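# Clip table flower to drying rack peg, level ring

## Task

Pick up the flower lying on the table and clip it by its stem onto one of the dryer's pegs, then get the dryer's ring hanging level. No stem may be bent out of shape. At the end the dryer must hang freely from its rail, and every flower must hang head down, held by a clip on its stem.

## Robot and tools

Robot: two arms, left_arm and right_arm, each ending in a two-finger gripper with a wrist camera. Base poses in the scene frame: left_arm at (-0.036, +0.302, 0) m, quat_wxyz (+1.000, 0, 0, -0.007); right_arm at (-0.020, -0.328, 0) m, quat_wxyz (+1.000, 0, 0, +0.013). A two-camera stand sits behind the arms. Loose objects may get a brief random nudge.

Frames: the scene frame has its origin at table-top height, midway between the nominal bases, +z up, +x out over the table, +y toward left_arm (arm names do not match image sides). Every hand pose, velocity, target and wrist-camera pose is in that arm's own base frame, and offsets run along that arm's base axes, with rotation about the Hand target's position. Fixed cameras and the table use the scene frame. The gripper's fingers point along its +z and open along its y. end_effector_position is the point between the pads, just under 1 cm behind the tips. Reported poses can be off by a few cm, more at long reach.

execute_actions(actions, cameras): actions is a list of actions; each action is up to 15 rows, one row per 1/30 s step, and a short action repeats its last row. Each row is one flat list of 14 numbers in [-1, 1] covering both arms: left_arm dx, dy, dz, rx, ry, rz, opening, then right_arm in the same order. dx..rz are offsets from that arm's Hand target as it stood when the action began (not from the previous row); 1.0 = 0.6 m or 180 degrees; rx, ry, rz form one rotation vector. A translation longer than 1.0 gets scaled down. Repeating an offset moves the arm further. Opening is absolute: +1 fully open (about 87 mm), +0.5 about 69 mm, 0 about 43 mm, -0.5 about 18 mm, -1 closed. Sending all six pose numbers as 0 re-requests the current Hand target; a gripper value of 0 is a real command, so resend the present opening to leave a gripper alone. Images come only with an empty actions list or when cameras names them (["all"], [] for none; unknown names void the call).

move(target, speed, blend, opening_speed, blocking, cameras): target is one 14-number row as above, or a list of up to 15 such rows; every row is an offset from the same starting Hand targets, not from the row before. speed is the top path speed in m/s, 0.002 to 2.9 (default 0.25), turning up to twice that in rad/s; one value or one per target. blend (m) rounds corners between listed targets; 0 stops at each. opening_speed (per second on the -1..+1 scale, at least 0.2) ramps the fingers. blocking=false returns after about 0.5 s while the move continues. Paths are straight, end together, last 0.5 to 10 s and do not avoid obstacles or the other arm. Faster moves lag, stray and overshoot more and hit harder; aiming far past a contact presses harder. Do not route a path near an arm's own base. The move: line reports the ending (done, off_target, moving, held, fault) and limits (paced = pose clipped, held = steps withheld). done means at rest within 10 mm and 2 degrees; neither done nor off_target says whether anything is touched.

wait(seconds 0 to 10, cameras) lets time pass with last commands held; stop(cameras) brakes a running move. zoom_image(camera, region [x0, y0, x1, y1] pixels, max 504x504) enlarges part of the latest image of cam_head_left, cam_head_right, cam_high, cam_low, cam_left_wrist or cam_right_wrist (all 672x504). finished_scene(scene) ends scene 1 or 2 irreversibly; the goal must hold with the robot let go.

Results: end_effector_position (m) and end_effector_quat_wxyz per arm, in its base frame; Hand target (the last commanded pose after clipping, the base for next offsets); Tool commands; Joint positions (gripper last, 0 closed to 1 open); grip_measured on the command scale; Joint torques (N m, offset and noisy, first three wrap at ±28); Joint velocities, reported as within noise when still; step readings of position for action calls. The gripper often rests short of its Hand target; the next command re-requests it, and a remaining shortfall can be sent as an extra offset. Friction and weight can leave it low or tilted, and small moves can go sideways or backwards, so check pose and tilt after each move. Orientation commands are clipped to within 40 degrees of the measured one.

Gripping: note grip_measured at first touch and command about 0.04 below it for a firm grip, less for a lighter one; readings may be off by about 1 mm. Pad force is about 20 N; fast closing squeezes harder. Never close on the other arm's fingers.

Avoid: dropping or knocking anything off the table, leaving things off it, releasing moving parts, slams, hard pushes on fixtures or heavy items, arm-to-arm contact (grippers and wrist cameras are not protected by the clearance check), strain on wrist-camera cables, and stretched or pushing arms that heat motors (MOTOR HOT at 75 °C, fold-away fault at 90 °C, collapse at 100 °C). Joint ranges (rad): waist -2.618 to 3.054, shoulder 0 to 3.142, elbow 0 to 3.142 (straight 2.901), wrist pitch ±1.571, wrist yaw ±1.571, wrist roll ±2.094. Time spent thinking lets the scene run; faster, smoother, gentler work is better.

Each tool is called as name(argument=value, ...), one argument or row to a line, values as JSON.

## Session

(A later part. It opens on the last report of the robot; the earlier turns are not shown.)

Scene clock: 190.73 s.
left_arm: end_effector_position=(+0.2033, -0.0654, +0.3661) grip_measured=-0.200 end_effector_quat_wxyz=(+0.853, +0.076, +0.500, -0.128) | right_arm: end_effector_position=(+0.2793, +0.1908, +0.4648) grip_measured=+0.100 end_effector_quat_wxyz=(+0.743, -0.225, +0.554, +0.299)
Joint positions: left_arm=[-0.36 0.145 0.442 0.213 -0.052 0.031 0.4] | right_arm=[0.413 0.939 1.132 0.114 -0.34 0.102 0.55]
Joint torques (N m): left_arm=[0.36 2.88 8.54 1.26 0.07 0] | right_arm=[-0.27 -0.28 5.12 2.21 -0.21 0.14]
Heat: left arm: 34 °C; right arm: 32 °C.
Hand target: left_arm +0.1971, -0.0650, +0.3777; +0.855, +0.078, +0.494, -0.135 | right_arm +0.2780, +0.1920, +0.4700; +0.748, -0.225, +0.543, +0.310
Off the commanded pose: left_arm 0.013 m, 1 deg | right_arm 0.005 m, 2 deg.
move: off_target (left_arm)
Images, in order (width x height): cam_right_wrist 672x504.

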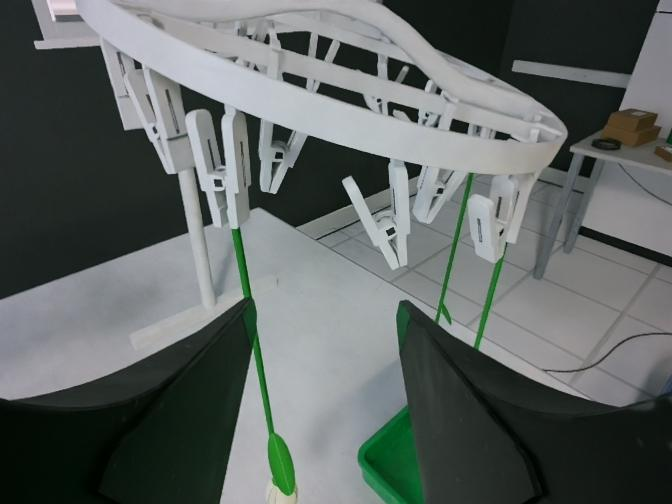

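wait(
  seconds=0,
  cameras=["cam_high", "cam_right_wrist"],
)

zoom_image(
  camera="cam_high",
  region=[280, 115, 460, 250],
)

zoom_image(
  camera="cam_high",
  region=[195, 115, 375, 250],
)

zoom_image(
  camera="cam_high",
  region=[195, 220, 375, 355],
)

Scene clock: 197.77 s.
left_arm: end_effector_position=(+0.2033, -0.0654, +0.3661) grip_measured=-0.200 end_effector_quat_wxyz=(+0.853, +0.076, +0.500, -0.128) | right_arm: end_effector_position=(+0.2791, +0.1910, +0.4648) grip_measured=+0.100 end_effector_quat_wxyz=(+0.743, -0.226, +0.554, +0.300)
Joint positions: left_arm=[-0.36 0.145 0.442 0.213 -0.052 0.031 0.4] | right_arm=[0.413 0.939 1.132 0.114 -0.342 0.102 0.55]
Joint torques (N m): left_arm=[0.35 2.86 8.49 1.23 0.07 -0.01] | right_arm=[-0.27 -0.28 5.11 2.21 -0.21 0.14]
Heat: left arm: 34 °C; right arm: 32 °C.
Hand target: left_arm +0.1971, -0.0650, +0.3777; +0.855, +0.078, +0.494, -0.135 | right_arm +0.2780, +0.1920, +0.4700; +0.748, -0.225, +0.543, +0.310
Tool commands: left_gripper/opening=-0.2 right_gripper/opening=+0.1
Off the commanded pose: left_arm 0.013 m, 1 deg | right_arm 0.005 m, 2 deg.
Images, in order (width x height): cam_high 672x504, cam_right_wrist 672x504.

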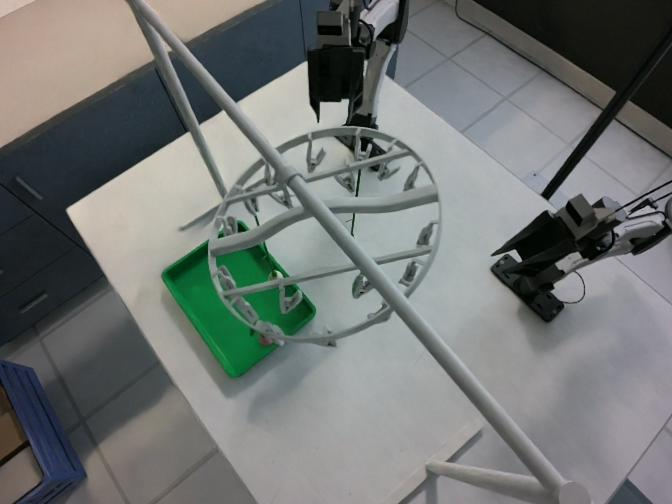

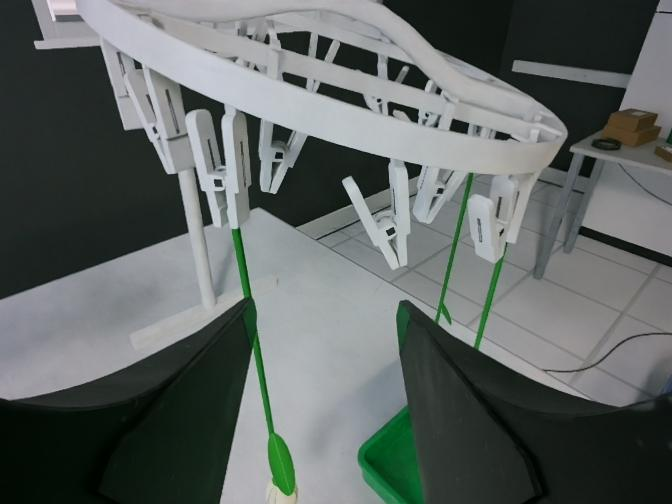

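Scaled by 2.800 from the camera's 672x504 image, which has a finer 960x720 frame.

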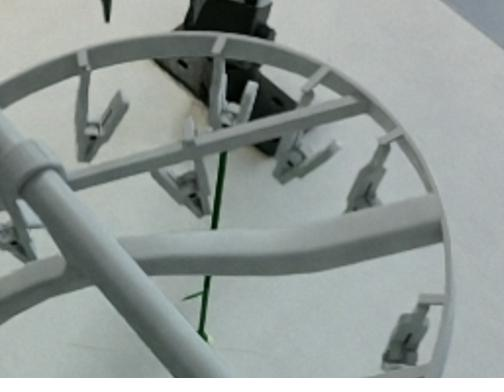

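Scaled by 2.800 from the camera's 672x504 image, which has a finer 960x720 frame.

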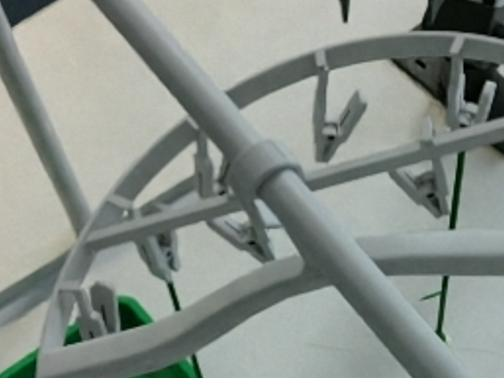

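Scaled by 2.800 from the camera's 672x504 image, which has a finer 960x720 frame.

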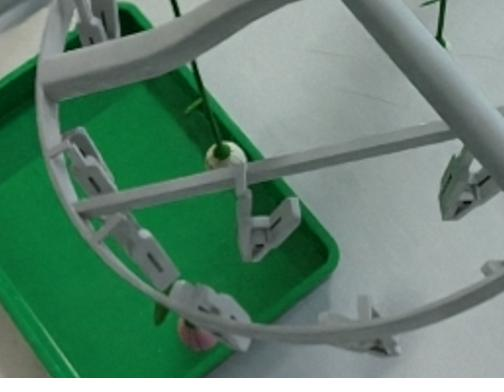

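move(
  target=[
    [0,0,0,0,0,0,-0.2,0.0567,-0.0187,-0.0067,0,0,0,0.1],
    [0,0,0,0,0,0,-0.2,0.1627,0.0873,-0.0033,0,0,0,0.1],
  ],
  speed=[0.15,0.12],
  blend=[0.01,0],
  cameras=["cam_right_wrist","cam_high"],
)

Scene clock: 205.30 s.
left_arm: end_effector_position=(+0.2033, -0.0654, +0.3661) grip_measured=-0.200 end_effector_quat_wxyz=(+0.853, +0.076, +0.500, -0.128) | right_arm: end_effector_position=(+0.3742, +0.2487, +0.4453) grip_measured=+0.100 end_effector_quat_wxyz=(+0.722, -0.229, +0.568, +0.322)
Joint positions: left_arm=[-0.36 0.145 0.442 0.213 -0.052 0.031 0.4] | right_arm=[0.441 1.335 1.302 0.301 -0.35 0.131 0.55]
Joint torques (N m): left_arm=[0.36 2.96 8.61 1.2 0.04 -0.05] | right_arm=[0.53 -4.01 8.28 2.27 0.15 -0.17]
Heat: left arm: 34 °C; right arm: 32 °C.
Hand target: left_arm +0.1971, -0.0650, +0.3777; +0.855, +0.078, +0.494, -0.135 | right_arm +0.3756, +0.2444, +0.4680; +0.748, -0.225, +0.543, +0.310
Off the commanded pose: left_arm 0.013 m, 1 deg | right_arm 0.023 m, 4 deg.
move: off_target (left_arm, right_arm)
Images, in order (width x height): cam_high 672x504, cam_right_wrist 672x504.

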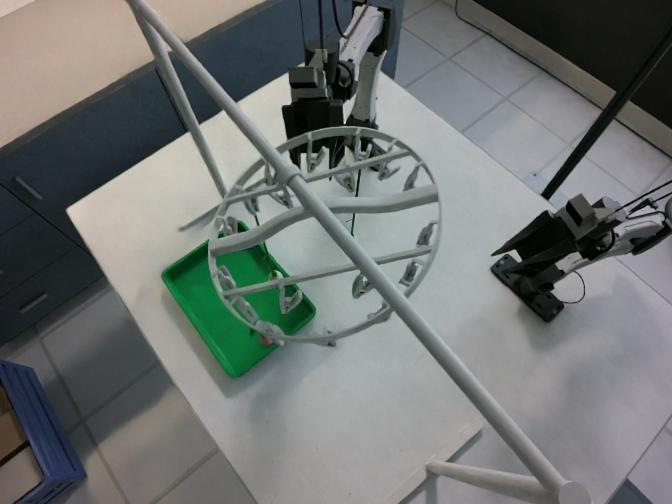

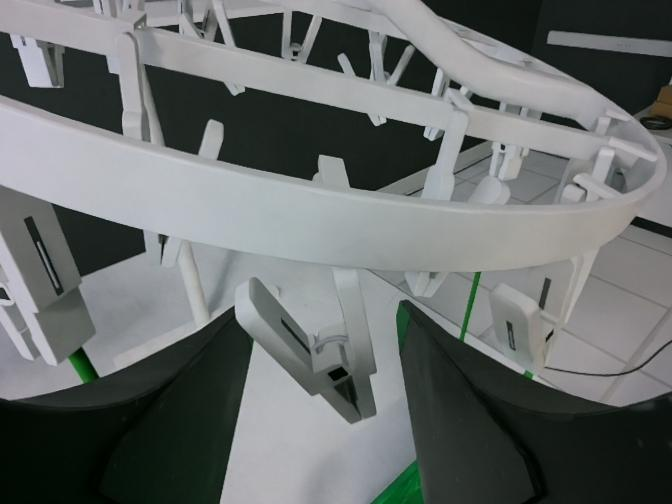

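move(
  target=[
    [0,0,0,0,0,0,-0.2,-0.036,0.0552,-0.0033,0,0,-0.0944,0.1],
    [0,0,0,0,0,0,-0.2,-0.0508,0.1155,-0.0033,0,0,-0.1556,0.1],
    [0,0,0,0,0,0,-0.2,-0.0552,0.1542,-0.0033,0,0,-0.2056,0.1],
    [0,0,0,0,0,0,-0.2,-0.0547,0.1792,-0.0033,0,0,-0.2278,0.1],
  ],
  speed=0.1,
  blend=[0.02,0.02,0.02,0],
  cameras=["cam_right_wrist","cam_high"],
)

Scene clock: 212.00 s.
left_arm: end_effector_position=(+0.2033, -0.0654, +0.3661) grip_measured=-0.200 end_effector_quat_wxyz=(+0.853, +0.076, +0.500, -0.128) | right_arm: end_effector_position=(+0.3431, +0.3574, +0.4530) grip_measured=+0.100 end_effector_quat_wxyz=(+0.802, -0.044, +0.595, +0.025)
Joint positions: left_arm=[-0.36 0.145 0.442 0.213 -0.052 0.031 0.4] | right_arm=[1.122 1.735 1.62 0.635 0.951 -0.479 0.55]
Joint torques (N m): left_arm=[0.39 2.82 8.65 1.23 0.05 0] | right_arm=[0.47 -6.78 8.2 1.74 -0.11 -0.13]
Heat: left arm: 34 °C; right arm: 33 °C.
Hand target: left_arm +0.1971, -0.0650, +0.3777; +0.855, +0.078, +0.494, -0.135 | right_arm +0.3428, +0.3519, +0.4660; +0.809, -0.021, +0.587, +0.028
Off the commanded pose: left_arm 0.013 m, 1 deg | right_arm 0.014 m, 3 deg.
move: off_target (left_arm, right_arm); blend cut to 0.0174 m at target 3
Images, in order (width x height): cam_high 672x504, cam_right_wrist 672x504.

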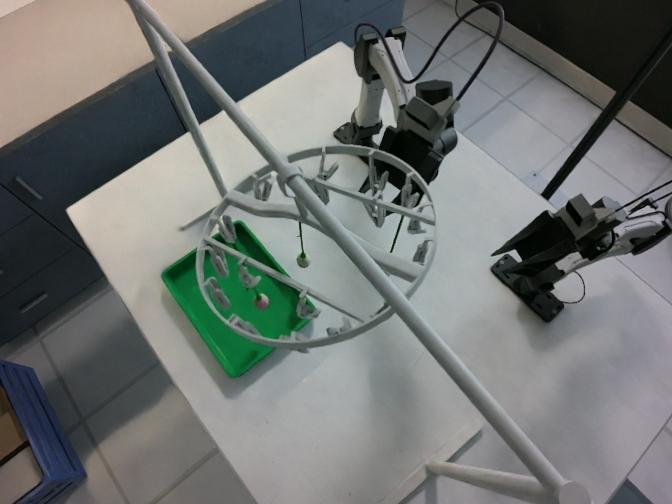

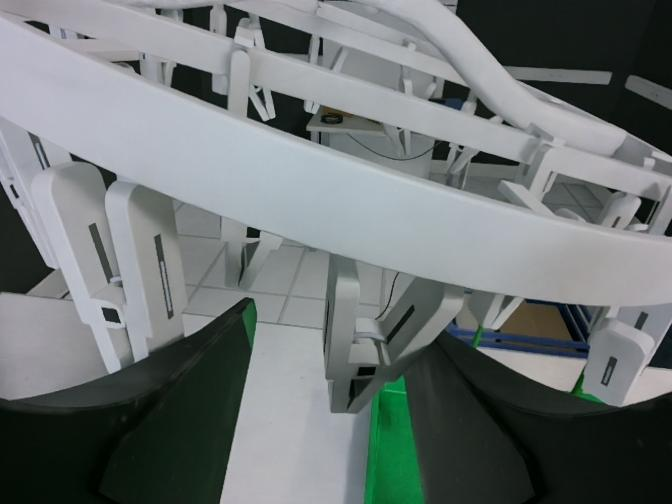

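move(
  target=[
    [0,0,0,0,0,0,-0.2,0,-0.0167,0,0,0,0,0.1],
    [0,0,0,0,0,0,-0.2,-0.1497,-0.0298,0,0,0,0,0.1],
    [0,0,0,0,0,0,-0.2,-0.1647,-0.3498,0.005,0,0,0.15,0.1],
    [0,0,0,0,0,0,-0.2,0.0503,-0.3982,0.005,0,0,0.4111,0.1],
  ],
  speed=[0.06,0.15,0.25,0.25],
  blend=[0.006,0.03,0.04,0],
  cameras=["cam_right_wrist","cam_high","cam_left_wrist","cam_low"],
)

Scene clock: 218.73 s.
left_arm: end_effector_position=(+0.2033, -0.0654, +0.3661) grip_measured=-0.200 end_effector_quat_wxyz=(+0.853, +0.076, +0.500, -0.128) | right_arm: end_effector_position=(+0.3828, +0.1137, +0.4609) grip_measured=+0.100 end_effector_quat_wxyz=(+0.610, -0.325, +0.499, +0.522)
Joint positions: left_arm=[-0.36 0.145 0.442 0.213 -0.052 0.031 0.4] | right_arm=[-0.177 1.744 1.529 1.442 -1.258 1.342 0.55]
Joint torques (N m): left_arm=[0.47 2.86 8.61 1.26 0.07 -0.03] | right_arm=[-0.27 -6.06 6.98 1.44 0.31 0.12]
Heat: left arm: 34 °C; right arm: 33 °C.
Hand target: left_arm +0.1971, -0.0650, +0.3777; +0.855, +0.078, +0.494, -0.135 | right_arm +0.3730, +0.1130, +0.4690; +0.629, -0.370, +0.456, +0.509
Off the commanded pose: left_arm 0.013 m, 1 deg | right_arm 0.013 m, 8 deg.
joint sent to its limit (right arm) — joint 4 (wrist pitch), upper limit. The joint targets are off in position and orientation.
move: off_target (left_arm, right_arm); blend cut to 0.0049 m at target 1
Images, in order (width x height): cam_high 672x504, cam_low 672x504, cam_left_wrist 672x504, cam_right_wrist 672x504.

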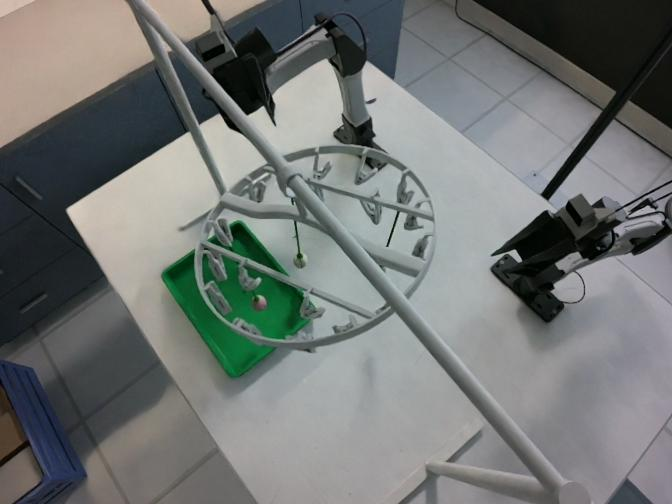

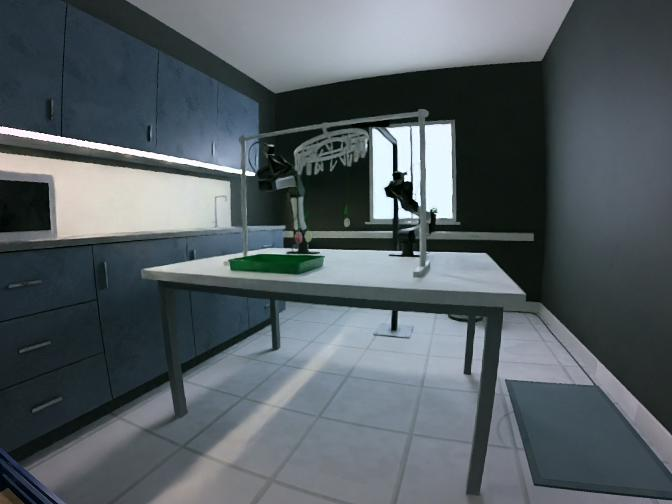

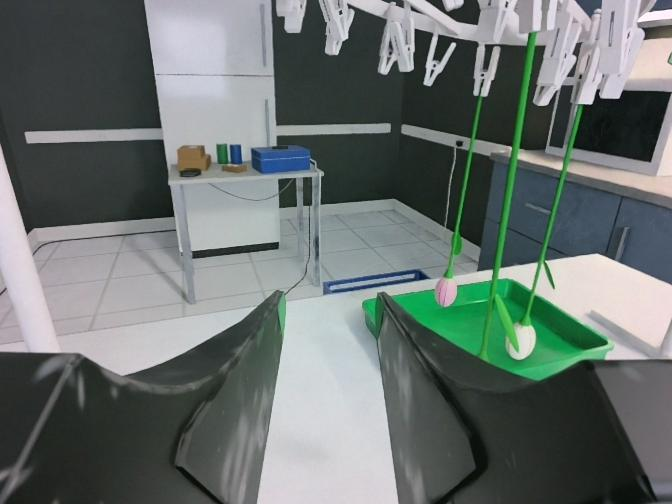

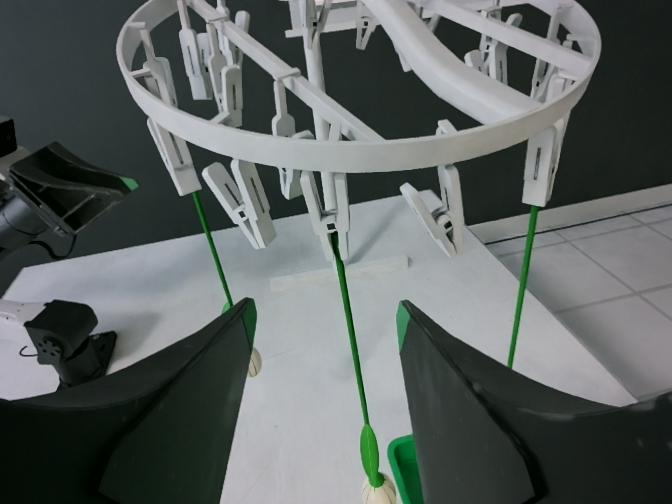

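move(
  target=[0,0,0,0,0,0,-0.2,0.0483,0.1478,0.01,0,0,0,0.1],
  speed=0.15,
  cameras=["cam_right_wrist"],
)

zoom_image(
  camera="cam_right_wrist",
  region=[200, 100, 452, 340],
)

Scene clock: 225.33 s.
left_arm: end_effector_position=(+0.2033, -0.0654, +0.3661) grip_measured=-0.200 end_effector_quat_wxyz=(+0.853, +0.076, +0.500, -0.128) | right_arm: end_effector_position=(+0.4001, +0.2024, +0.4629) grip_measured=+0.100 end_effector_quat_wxyz=(+0.613, -0.373, +0.466, +0.519)
Joint positions: left_arm=[-0.36 0.145 0.442 0.213 -0.052 0.031 0.4] | right_arm=[0.07 1.753 1.604 1.008 -1.18 0.848 0.55]
Joint torques (N m): left_arm=[0.31 3.02 8.49 1.23 0.05 -0.02] | right_arm=[0.51 -7.39 7.49 0.62 0.52 -0.21]
Heat: left arm: 35 °C; right arm: 33 °C.
Hand target: left_arm +0.1971, -0.0650, +0.3777; +0.855, +0.078, +0.494, -0.135 | right_arm +0.4020, +0.2017, +0.4750; +0.629, -0.370, +0.456, +0.509
Off the commanded pose: left_arm 0.013 m, 1 deg | right_arm 0.012 m, 2 deg.
move: off_target (left_arm, right_arm)
Images, in order (width x height): cam_right_wrist 672x504.

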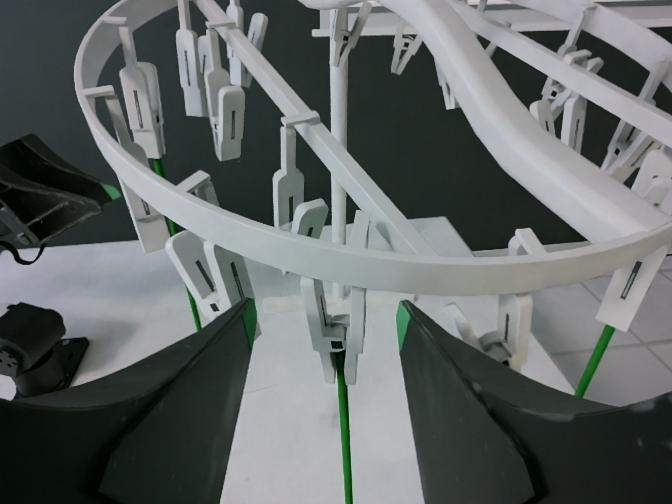

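Scaled by 2.000 from the camera's 672x504 image, which has a finer 960x720 frame.

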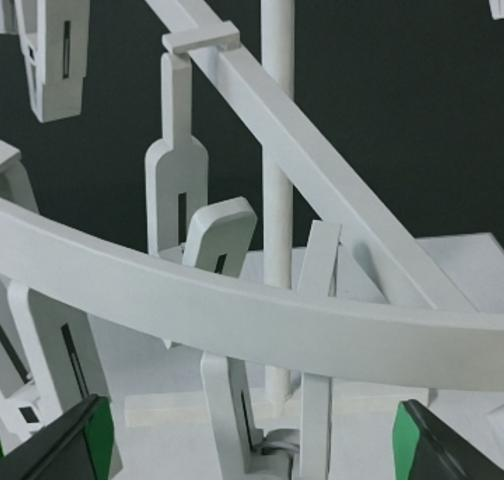

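move(
  target=[0,0,0,0,0,0,-0.2,0.0094,0.0406,0.0133,0,0,0,-0.12],
  speed=0.08,
  cameras=["cam_right_wrist"],
)

zoom_image(
  camera="cam_right_wrist",
  region=[210, 220, 450, 440],
)

Scene clock: 228.60 s.
left_arm: end_effector_position=(+0.2033, -0.0654, +0.3661) grip_measured=-0.200 end_effector_quat_wxyz=(+0.853, +0.076, +0.500, -0.128) | right_arm: end_effector_position=(+0.4014, +0.2264, +0.4774) grip_measured=-0.120 end_effector_quat_wxyz=(+0.618, -0.375, +0.459, +0.517)
Joint positions: left_arm=[-0.36 0.145 0.442 0.213 -0.052 0.031 0.4] | right_arm=[0.134 1.759 1.679 0.856 -1.132 0.737 0.44]
Joint torques (N m): left_arm=[0.46 2.85 8.51 1.23 0.07 -0.01] | right_arm=[0.44 -6.39 7.42 0.71 0.44 -0.2]
Heat: left arm: 35 °C; right arm: 33 °C.
Hand target: left_arm +0.1971, -0.0650, +0.3777; +0.855, +0.078, +0.494, -0.135 | right_arm +0.4076, +0.2261, +0.4830; +0.629, -0.370, +0.456, +0.509
Off the commanded pose: left_arm 0.013 m, 1 deg | right_arm 0.008 m, 2 deg.
move: off_target (left_arm)
Images, in order (width x height): cam_right_wrist 672x504.

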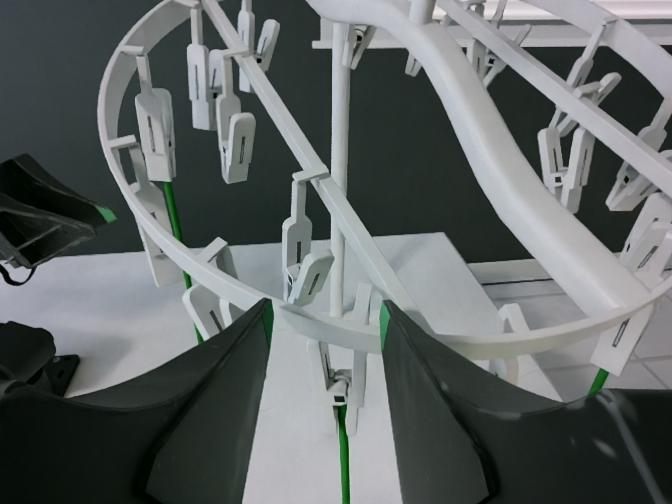

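Scaled by 2.100 from the camera's 672x504 image, which has a finer 960x720 frame.

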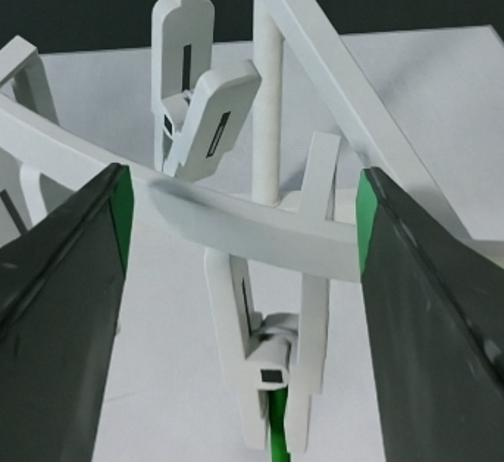

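move(
  target=[
    [0,0,0,0,0,0,-0.2,-0.0094,-0.0406,-0.01,0,0,0,-0.12],
    [0,0,0,0,0,0,-0.2,-0.0094,-0.0406,-0.035,0,0,0,-0.12],
  ],
  speed=0.08,
  blend=[0.006,0],
  cameras=["cam_right_wrist"],
)

zoom_image(
  camera="cam_right_wrist",
  region=[210, 220, 450, 440],
)

Scene clock: 232.80 s.
left_arm: end_effector_position=(+0.2033, -0.0654, +0.3661) grip_measured=-0.200 end_effector_quat_wxyz=(+0.853, +0.076, +0.500, -0.128) | right_arm: end_effector_position=(+0.4119, +0.2008, +0.4570) grip_measured=-0.120 end_effector_quat_wxyz=(+0.628, -0.354, +0.468, +0.512)
Joint positions: left_arm=[-0.36 0.145 0.442 0.213 -0.052 0.031 0.4] | right_arm=[0.07 1.759 1.578 1.004 -1.132 0.809 0.44]
Joint torques (N m): left_arm=[0.36 2.78 8.51 1.23 0.06 -0.03] | right_arm=[0.02 -8.32 5.15 1.2 0.07 0.11]
Heat: left arm: 35 °C; right arm: 34 °C.
Hand target: left_arm +0.1971, -0.0650, +0.3777; +0.855, +0.078, +0.494, -0.135 | right_arm +0.4020, +0.2017, +0.4620; +0.629, -0.370, +0.456, +0.509
Off the commanded pose: left_arm 0.013 m, 1 deg | right_arm 0.011 m, 2 deg.
move: off_target (left_arm, right_arm)
Images, in order (width x height): cam_right_wrist 672x504.

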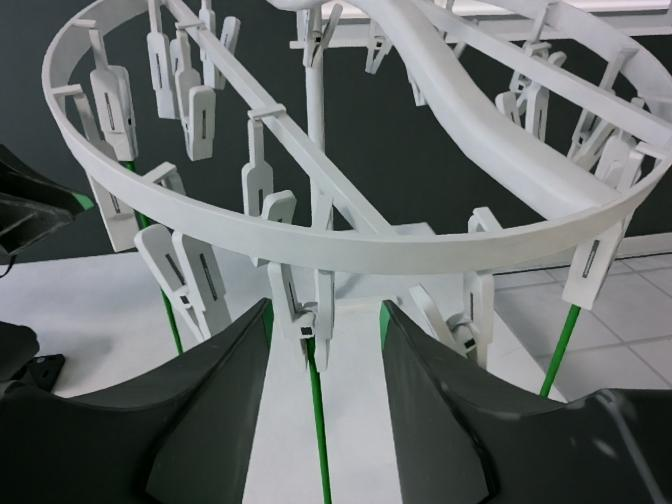

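Scaled by 2.100 from the camera's 672x504 image, which has a finer 960x720 frame.

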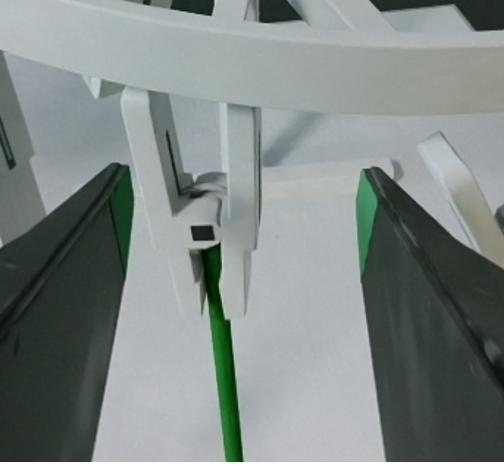

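move(
  target=[0,0,0,0,0,0,-0.2,-0.0233,0,0.005,0,0,0,-0.12],
  speed=0.1,
)

Scene clock: 235.27 s.
left_arm: end_effector_position=(+0.2033, -0.0654, +0.3661) grip_measured=-0.200 end_effector_quat_wxyz=(+0.853, +0.076, +0.500, -0.128) | right_arm: end_effector_position=(+0.4009, +0.2000, +0.4583) grip_measured=-0.120 end_effector_quat_wxyz=(+0.627, -0.353, +0.469, +0.512)
Joint positions: left_arm=[-0.36 0.145 0.442 0.213 -0.052 0.031 0.4] | right_arm=[0.07 1.717 1.534 1.004 -1.132 0.809 0.44]
Joint torques (N m): left_arm=[0.36 2.81 8.59 1.24 0.07 -0.05] | right_arm=[0.25 -8.81 4.83 1.13 0.09 0.08]
Heat: left arm: 35 °C; right arm: 34 °C.
Hand target: left_arm +0.1971, -0.0650, +0.3777; +0.855, +0.078, +0.494, -0.135 | right_arm +0.3880, +0.2017, +0.4650; +0.629, -0.370, +0.456, +0.509
Off the commanded pose: left_arm 0.013 m, 1 deg | right_arm 0.015 m, 2 deg.
move: off_target (left_arm, right_arm)

move(
  target=[0,0,0,0,0,0,-0.2,0.0267,0.0847,0.0117,0,0,0,-0.12],
  speed=0.08,
  cameras=["cam_right_wrist"],
)

zoom_image(
  camera="cam_right_wrist",
  region=[210, 220, 450, 460],
)

Scene clock: 237.70 s.
left_arm: end_effector_position=(+0.2033, -0.0654, +0.3661) grip_measured=-0.200 end_effector_quat_wxyz=(+0.853, +0.076, +0.500, -0.128) | right_arm: end_effector_position=(+0.4007, +0.2496, +0.4608) grip_measured=-0.120 end_effector_quat_wxyz=(+0.613, -0.373, +0.466, +0.518)
Joint positions: left_arm=[-0.36 0.145 0.442 0.213 -0.052 0.031 0.4] | right_arm=[0.195 1.746 1.627 0.789 -1.089 0.639 0.44]
Joint torques (N m): left_arm=[0.36 2.97 8.64 1.25 0.06 -0.04] | right_arm=[0.64 -6.82 8.02 0.94 0.5 -0.23]
Heat: left arm: 35 °C; right arm: 34 °C.
Hand target: left_arm +0.1971, -0.0650, +0.3777; +0.855, +0.078, +0.494, -0.135 | right_arm +0.4040, +0.2525, +0.4720; +0.629, -0.370, +0.456, +0.509
Off the commanded pose: left_arm 0.013 m, 1 deg | right_arm 0.012 m, 2 deg.
move: off_target (left_arm, right_arm)
Images, in order (width x height): cam_right_wrist 672x504.

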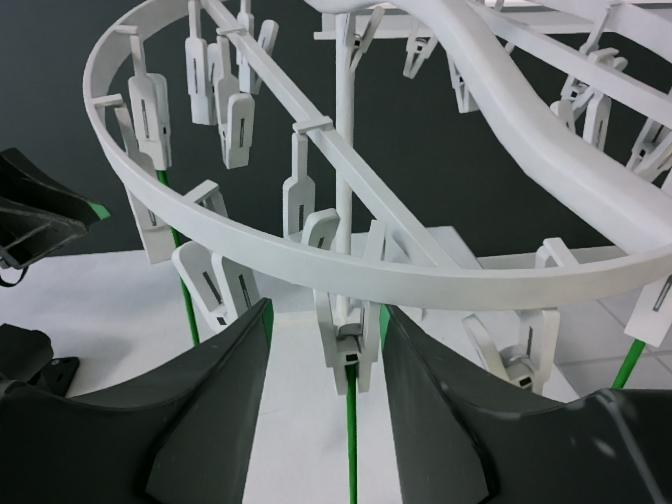

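Scaled by 2.100 from the camera's 672x504 image, which has a finer 960x720 frame.

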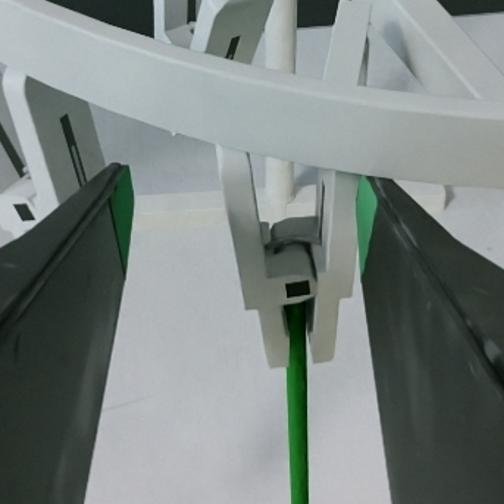

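move(
  target=[
    [0,0,0,0,0,0,-0.2,0.0175,-0.002,0,0,0,0,-0.12],
    [0,0,0,0,0,0,-0.2,0.0218,0.0293,0,0,0,0,-0.12],
  ],
  speed=0.06,
  blend=[0.003,0],
  cameras=["cam_right_wrist"],
)

zoom_image(
  camera="cam_right_wrist",
  region=[210, 220, 450, 460],
)

Scene clock: 241.13 s.
left_arm: end_effector_position=(+0.2033, -0.0654, +0.3661) grip_measured=-0.200 end_effector_quat_wxyz=(+0.853, +0.076, +0.500, -0.128) | right_arm: end_effector_position=(+0.4137, +0.2667, +0.4620) grip_measured=-0.120 end_effector_quat_wxyz=(+0.614, -0.373, +0.464, +0.518)
Joint positions: left_arm=[-0.36 0.145 0.442 0.213 -0.052 0.031 0.4] | right_arm=[0.232 1.805 1.712 0.728 -1.058 0.593 0.44]
Joint torques (N m): left_arm=[0.36 2.91 8.66 1.23 0.08 -0.03] | right_arm=[0.64 -7.23 8.01 0.99 0.46 -0.22]
Heat: left arm: 35 °C; right arm: 34 °C.
Hand target: left_arm +0.1971, -0.0650, +0.3777; +0.855, +0.078, +0.494, -0.135 | right_arm +0.4171, +0.2701, +0.4720; +0.629, -0.370, +0.456, +0.509
Off the commanded pose: left_arm 0.013 m, 1 deg | right_arm 0.011 m, 2 deg.
move: off_target (left_arm, right_arm)
Images, in order (width x height): cam_right_wrist 672x504.

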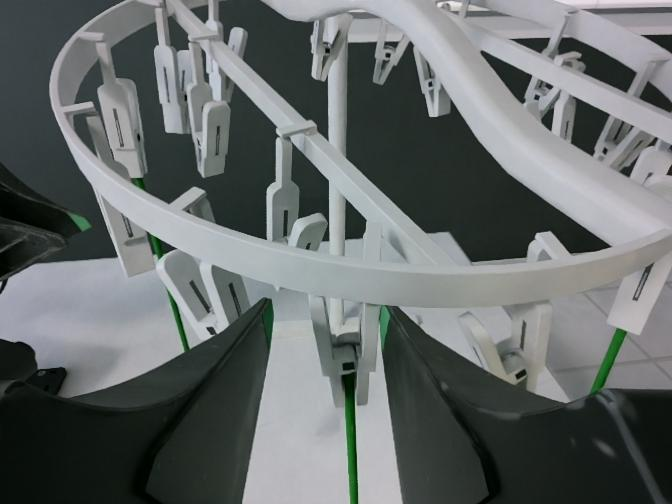

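Scaled by 2.100 from the camera's 672x504 image, which has a finer 960x720 frame.

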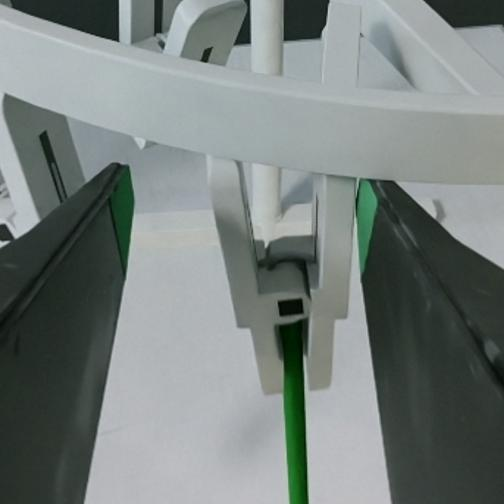

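move(
  target=[0,0,0,0,0,0,-0.2,0,0,-0.0167,0,0,0,-0.12],
  speed=0.06,
  cameras=["cam_right_wrist"],
)

zoom_image(
  camera="cam_right_wrist",
  region=[210, 220, 450, 460],
)

Scene clock: 243.00 s.
left_arm: end_effector_position=(+0.2033, -0.0654, +0.3661) grip_measured=-0.200 end_effector_quat_wxyz=(+0.853, +0.076, +0.500, -0.128) | right_arm: end_effector_position=(+0.4155, +0.2667, +0.4590) grip_measured=-0.120 end_effector_quat_wxyz=(+0.614, -0.369, +0.468, +0.518)
Joint positions: left_arm=[-0.36 0.145 0.442 0.213 -0.052 0.031 0.4] | right_arm=[0.232 1.805 1.702 0.728 -1.052 0.592 0.44]
Joint torques (N m): left_arm=[0.28 2.89 8.61 1.21 0.07 -0.05] | right_arm=[0.65 -7.69 5.19 1.41 0.4 -0.21]
Heat: left arm: 35 °C; right arm: 34 °C.
Hand target: left_arm +0.1971, -0.0650, +0.3777; +0.855, +0.078, +0.494, -0.135 | right_arm +0.4171, +0.2701, +0.4620; +0.629, -0.370, +0.456, +0.509
Off the commanded pose: left_arm 0.013 m, 1 deg | right_arm 0.005 m, 2 deg.
move: off_target (left_arm)
Images, in order (width x height): cam_right_wrist 672x504.

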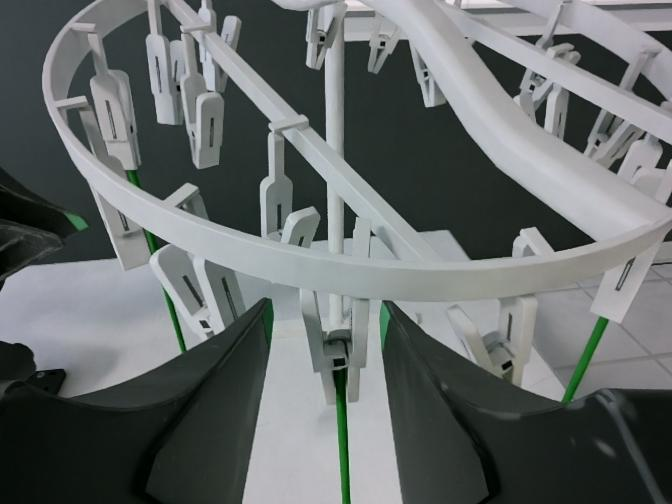

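Scaled by 2.100 from the camera's 672x504 image, which has a finer 960x720 frame.

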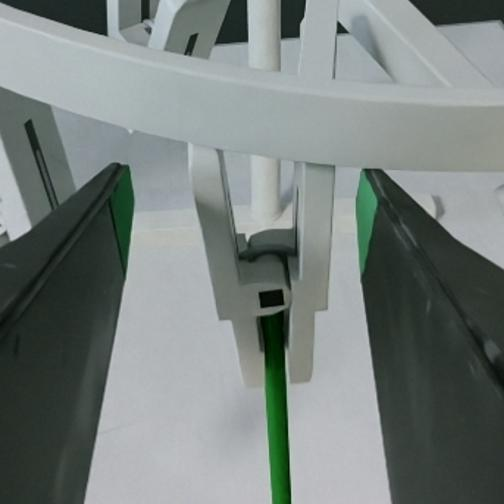

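move(
  target=[0,0,0,0,0,0,-0.2,0,0,-0.0233,0,0,0,-0.12],
  speed=0.06,
  cameras=["cam_right_wrist"],
)

zoom_image(
  camera="cam_right_wrist",
  region=[210, 220, 450, 460],
)

Scene clock: 245.17 s.
left_arm: end_effector_position=(+0.2033, -0.0654, +0.3661) grip_measured=-0.200 end_effector_quat_wxyz=(+0.853, +0.076, +0.500, -0.128) | right_arm: end_effector_position=(+0.4182, +0.2673, +0.4412) grip_measured=-0.120 end_effector_quat_wxyz=(+0.610, -0.367, +0.474, +0.519)
Joint positions: left_arm=[-0.36 0.145 0.442 0.213 -0.052 0.031 0.4] | right_arm=[0.232 1.805 1.641 0.77 -1.052 0.589 0.44]
Joint torques (N m): left_arm=[0.35 2.95 8.5 1.24 0.09 -0.04] | right_arm=[0.66 -8.23 5.23 1.57 0.39 -0.2]
Heat: left arm: 35 °C; right arm: 34 °C.
Hand target: left_arm +0.1971, -0.0650, +0.3777; +0.855, +0.078, +0.494, -0.135 | right_arm +0.4171, +0.2701, +0.4480; +0.629, -0.370, +0.456, +0.509
Off the commanded pose: left_arm 0.013 m, 1 deg | right_arm 0.007 m, 3 deg.
move: off_target (left_arm, right_arm)
Images, in order (width x height): cam_right_wrist 672x504.

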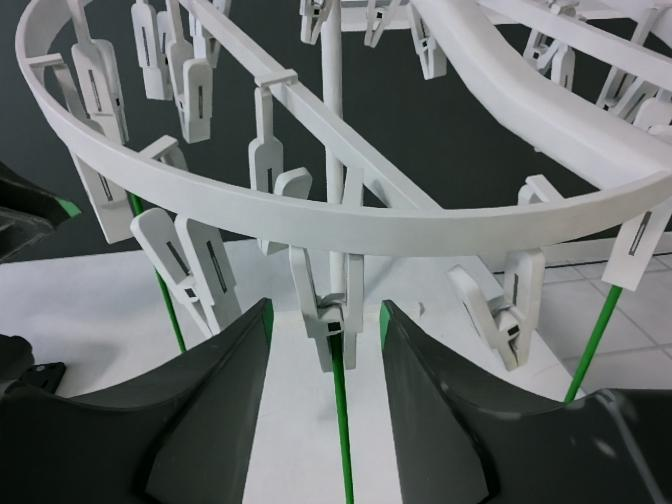

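Scaled by 2.100 from the camera's 672x504 image, which has a finer 960x720 frame.

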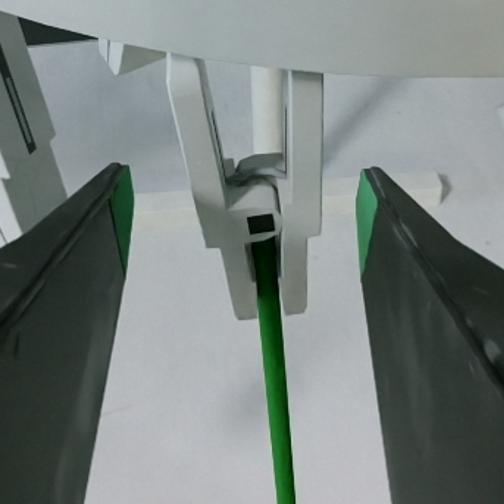

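wait(
  seconds=0,
  cameras=["cam_high", "cam_low"],
)

zoom_image(
  camera="cam_low",
  region=[270, 100, 400, 220],
)

Scene clock: 246.20 s.
left_arm: end_effector_position=(+0.2033, -0.0654, +0.3661) grip_measured=-0.200 end_effector_quat_wxyz=(+0.853, +0.076, +0.500, -0.128) | right_arm: end_effector_position=(+0.4181, +0.2673, +0.4414) grip_measured=-0.120 end_effector_quat_wxyz=(+0.610, -0.367, +0.473, +0.519)
Joint positions: left_arm=[-0.36 0.145 0.442 0.213 -0.052 0.031 0.4] | right_arm=[0.232 1.805 1.641 0.772 -1.052 0.589 0.44]
Joint torques (N m): left_arm=[0.44 2.84 8.53 1.26 0.07 -0.03] | right_arm=[0.66 -8.24 5.24 1.57 0.39 -0.2]
Heat: left arm: 35 °C; right arm: 34 °C.
Hand target: left_arm +0.1971, -0.0650, +0.3777; +0.855, +0.078, +0.494, -0.135 | right_arm +0.4171, +0.2701, +0.4480; +0.629, -0.370, +0.456, +0.509
Tool commands: left_gripper/opening=-0.2 right_gripper/opening=-0.12
Off the commanded pose: left_arm 0.013 m, 1 deg | right_arm 0.007 m, 3 deg.
Images, in order (width x height): cam_high 672x504, cam_low 672x504.

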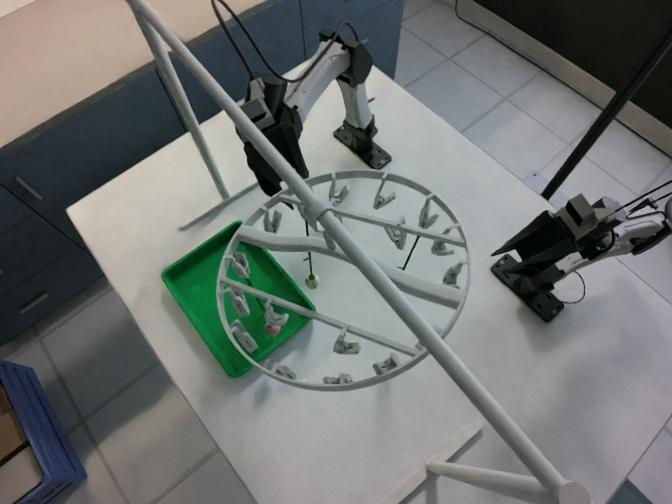

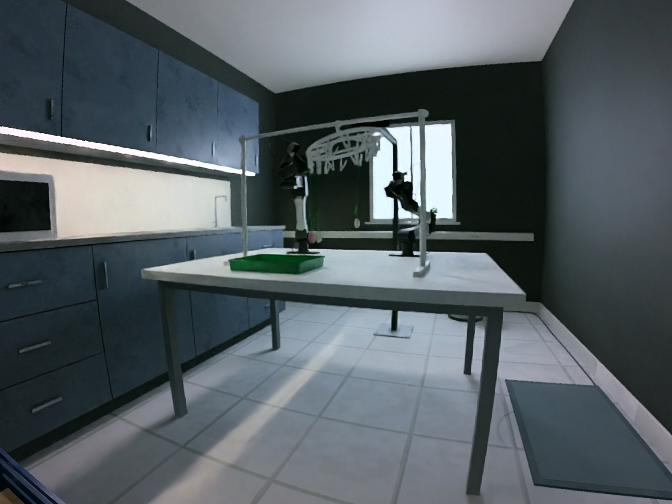

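Scaled by 3.877 from the camera's 672x504 image, which has a finer 960x720 frame.

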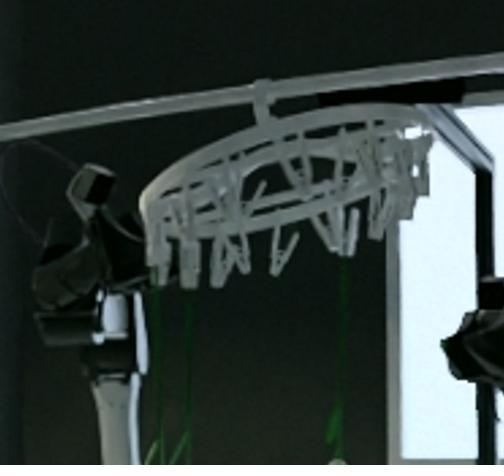

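move(
  target=[
    [0,0,0,0,0,0,-0.2,0,0,0.015,0,0,0,-0.12],
    [0,0,0,0,0,0,-0.2,0.0108,0.0422,0.02,0,0,0,-0.12],
  ],
  speed=0.06,
  blend=[0.003,0],
  cameras=["cam_right_wrist", "cam_high"],
)

zoom_image(
  camera="cam_right_wrist",
  region=[210, 220, 450, 460],
)

Scene clock: 249.20 s.
left_arm: end_effector_position=(+0.2033, -0.0654, +0.3661) grip_measured=-0.200 end_effector_quat_wxyz=(+0.853, +0.076, +0.500, -0.128) | right_arm: end_effector_position=(+0.4204, +0.2915, +0.4522) grip_measured=-0.120 end_effector_quat_wxyz=(+0.617, -0.373, +0.461, +0.517)
Joint positions: left_arm=[-0.36 0.145 0.442 0.213 -0.052 0.031 0.4] | right_arm=[0.289 1.844 1.727 0.706 -1.008 0.532 0.44]
Joint torques (N m): left_arm=[0.35 2.84 8.55 1.22 0.03 -0.02] | right_arm=[0.61 -7.76 7.91 1.04 0.39 -0.22]
Heat: left arm: 35 °C; right arm: 34 °C.
Hand target: left_arm +0.1971, -0.0650, +0.3777; +0.855, +0.078, +0.494, -0.135 | right_arm +0.4236, +0.2954, +0.4600; +0.629, -0.370, +0.456, +0.509
Off the commanded pose: left_arm 0.013 m, 1 deg | right_arm 0.009 m, 2 deg.
move: off_target (left_arm)
Images, in order (width x height): cam_high 672x504, cam_right_wrist 672x504.

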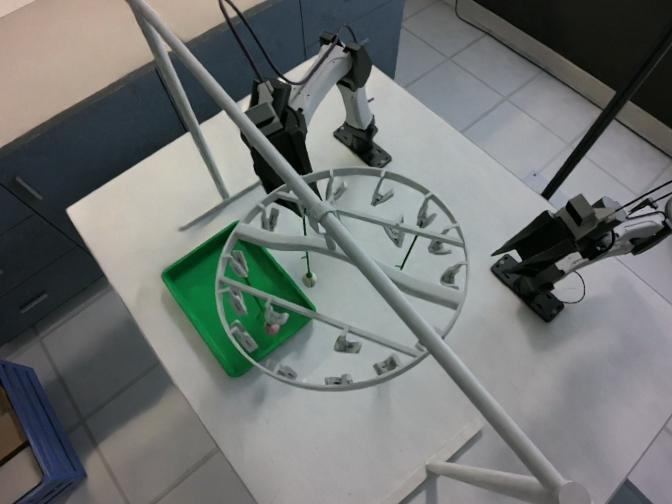

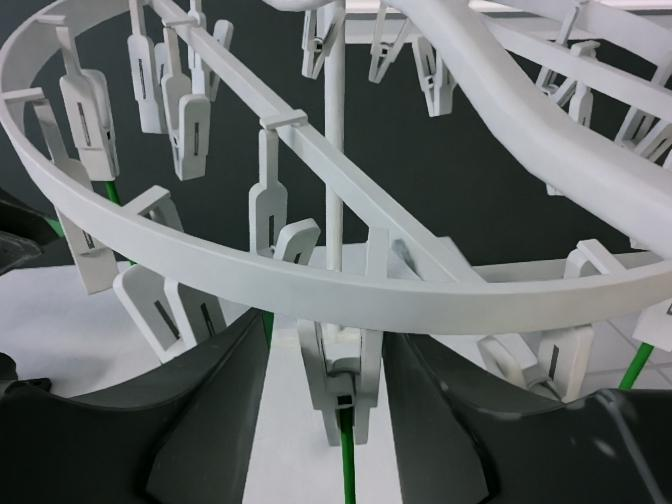

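Scaled by 2.100 from the camera's 672x504 image, which has a finer 960x720 frame.

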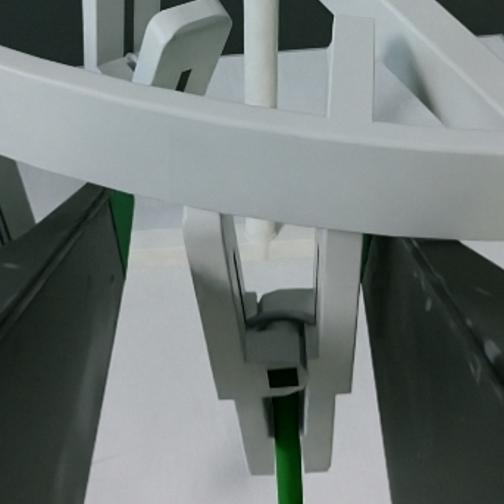

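move(
  target=[
    [0.0195,-0.2235,-0.0145,0,0,0,-0.2,0,0,0.0083,0,0,0,-0.12],
    [0.1057,-0.4223,-0.0145,0,0,0.0389,-0.2,0,0,0.0083,0,0,0,-0.12],
    [0.1852,-0.412,-0.0145,0,0,0.0389,-0.2,0,0,0.0083,0,0,0,-0.12],
  ],
  speed=0.25,
  blend=[0.03,0.03,0],
  cameras=["cam_left_wrist","cam_right_wrist","cam_high"],
)

Scene clock: 253.40 s.
left_arm: end_effector_position=(+0.3097, -0.3092, +0.3487) grip_measured=-0.200 end_effector_quat_wxyz=(+0.850, +0.069, +0.519, -0.057) | right_arm: end_effector_position=(+0.4202, +0.2914, +0.4570) grip_measured=-0.120 end_effector_quat_wxyz=(+0.617, -0.371, +0.463, +0.517)
Joint positions: left_arm=[-1.111 1.607 0.879 1.42 -0.783 0.595 0.4] | right_arm=[0.289 1.844 1.749 0.68 -1.006 0.532 0.44]
Joint torques (N m): left_arm=[-0.28 -5.08 8.35 1.55 0.29 -0.07] | right_arm=[0.64 -7.46 8.14 1.09 0.39 -0.22]
Heat: left arm: 35 °C; right arm: 34 °C.
Hand target: left_arm +0.3082, -0.3122, +0.3690; +0.862, +0.048, +0.498, -0.083 | right_arm +0.4236, +0.2954, +0.4650; +0.629, -0.370, +0.456, +0.509
Off the commanded pose: left_arm 0.021 m, 5 deg | right_arm 0.010 m, 2 deg.
move: off_target (left_arm); blend cut to 0.024 m at target 2
Images, in order (width x height): cam_high 672x504, cam_left_wrist 672x504, cam_right_wrist 672x504.

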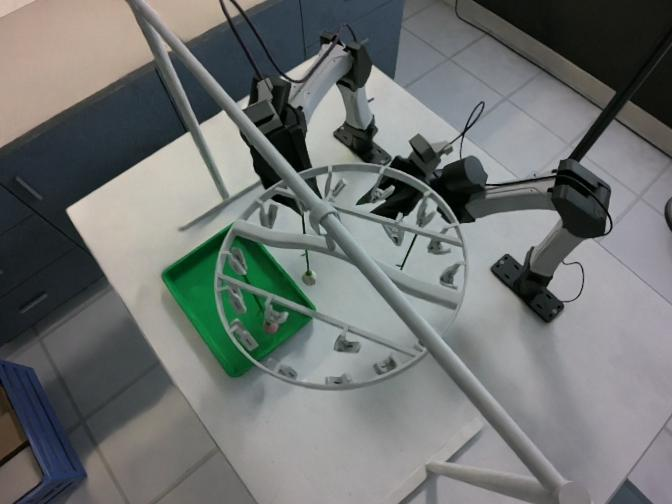

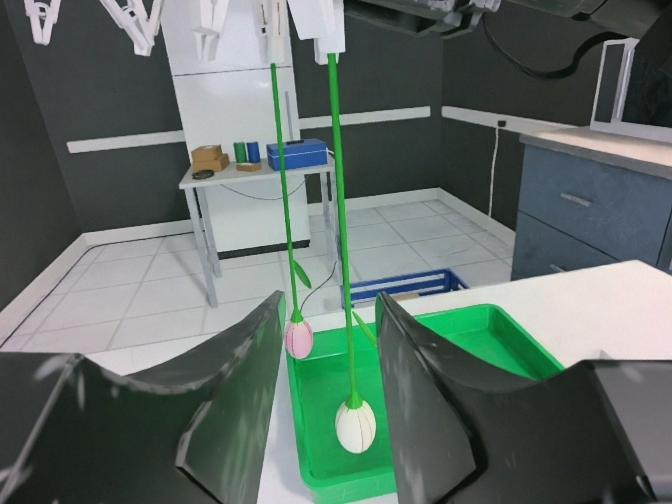

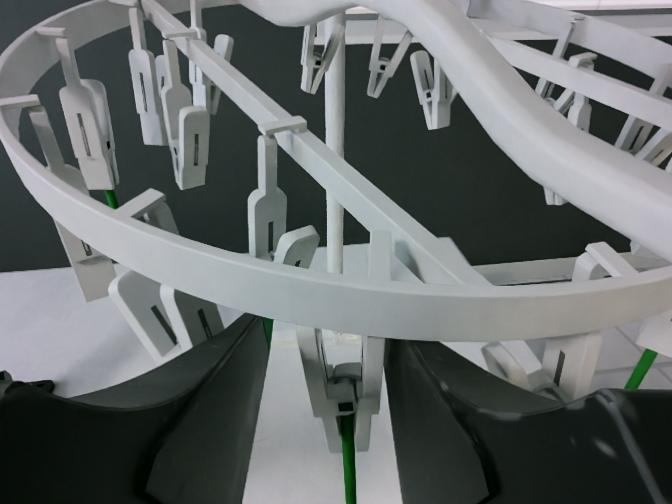

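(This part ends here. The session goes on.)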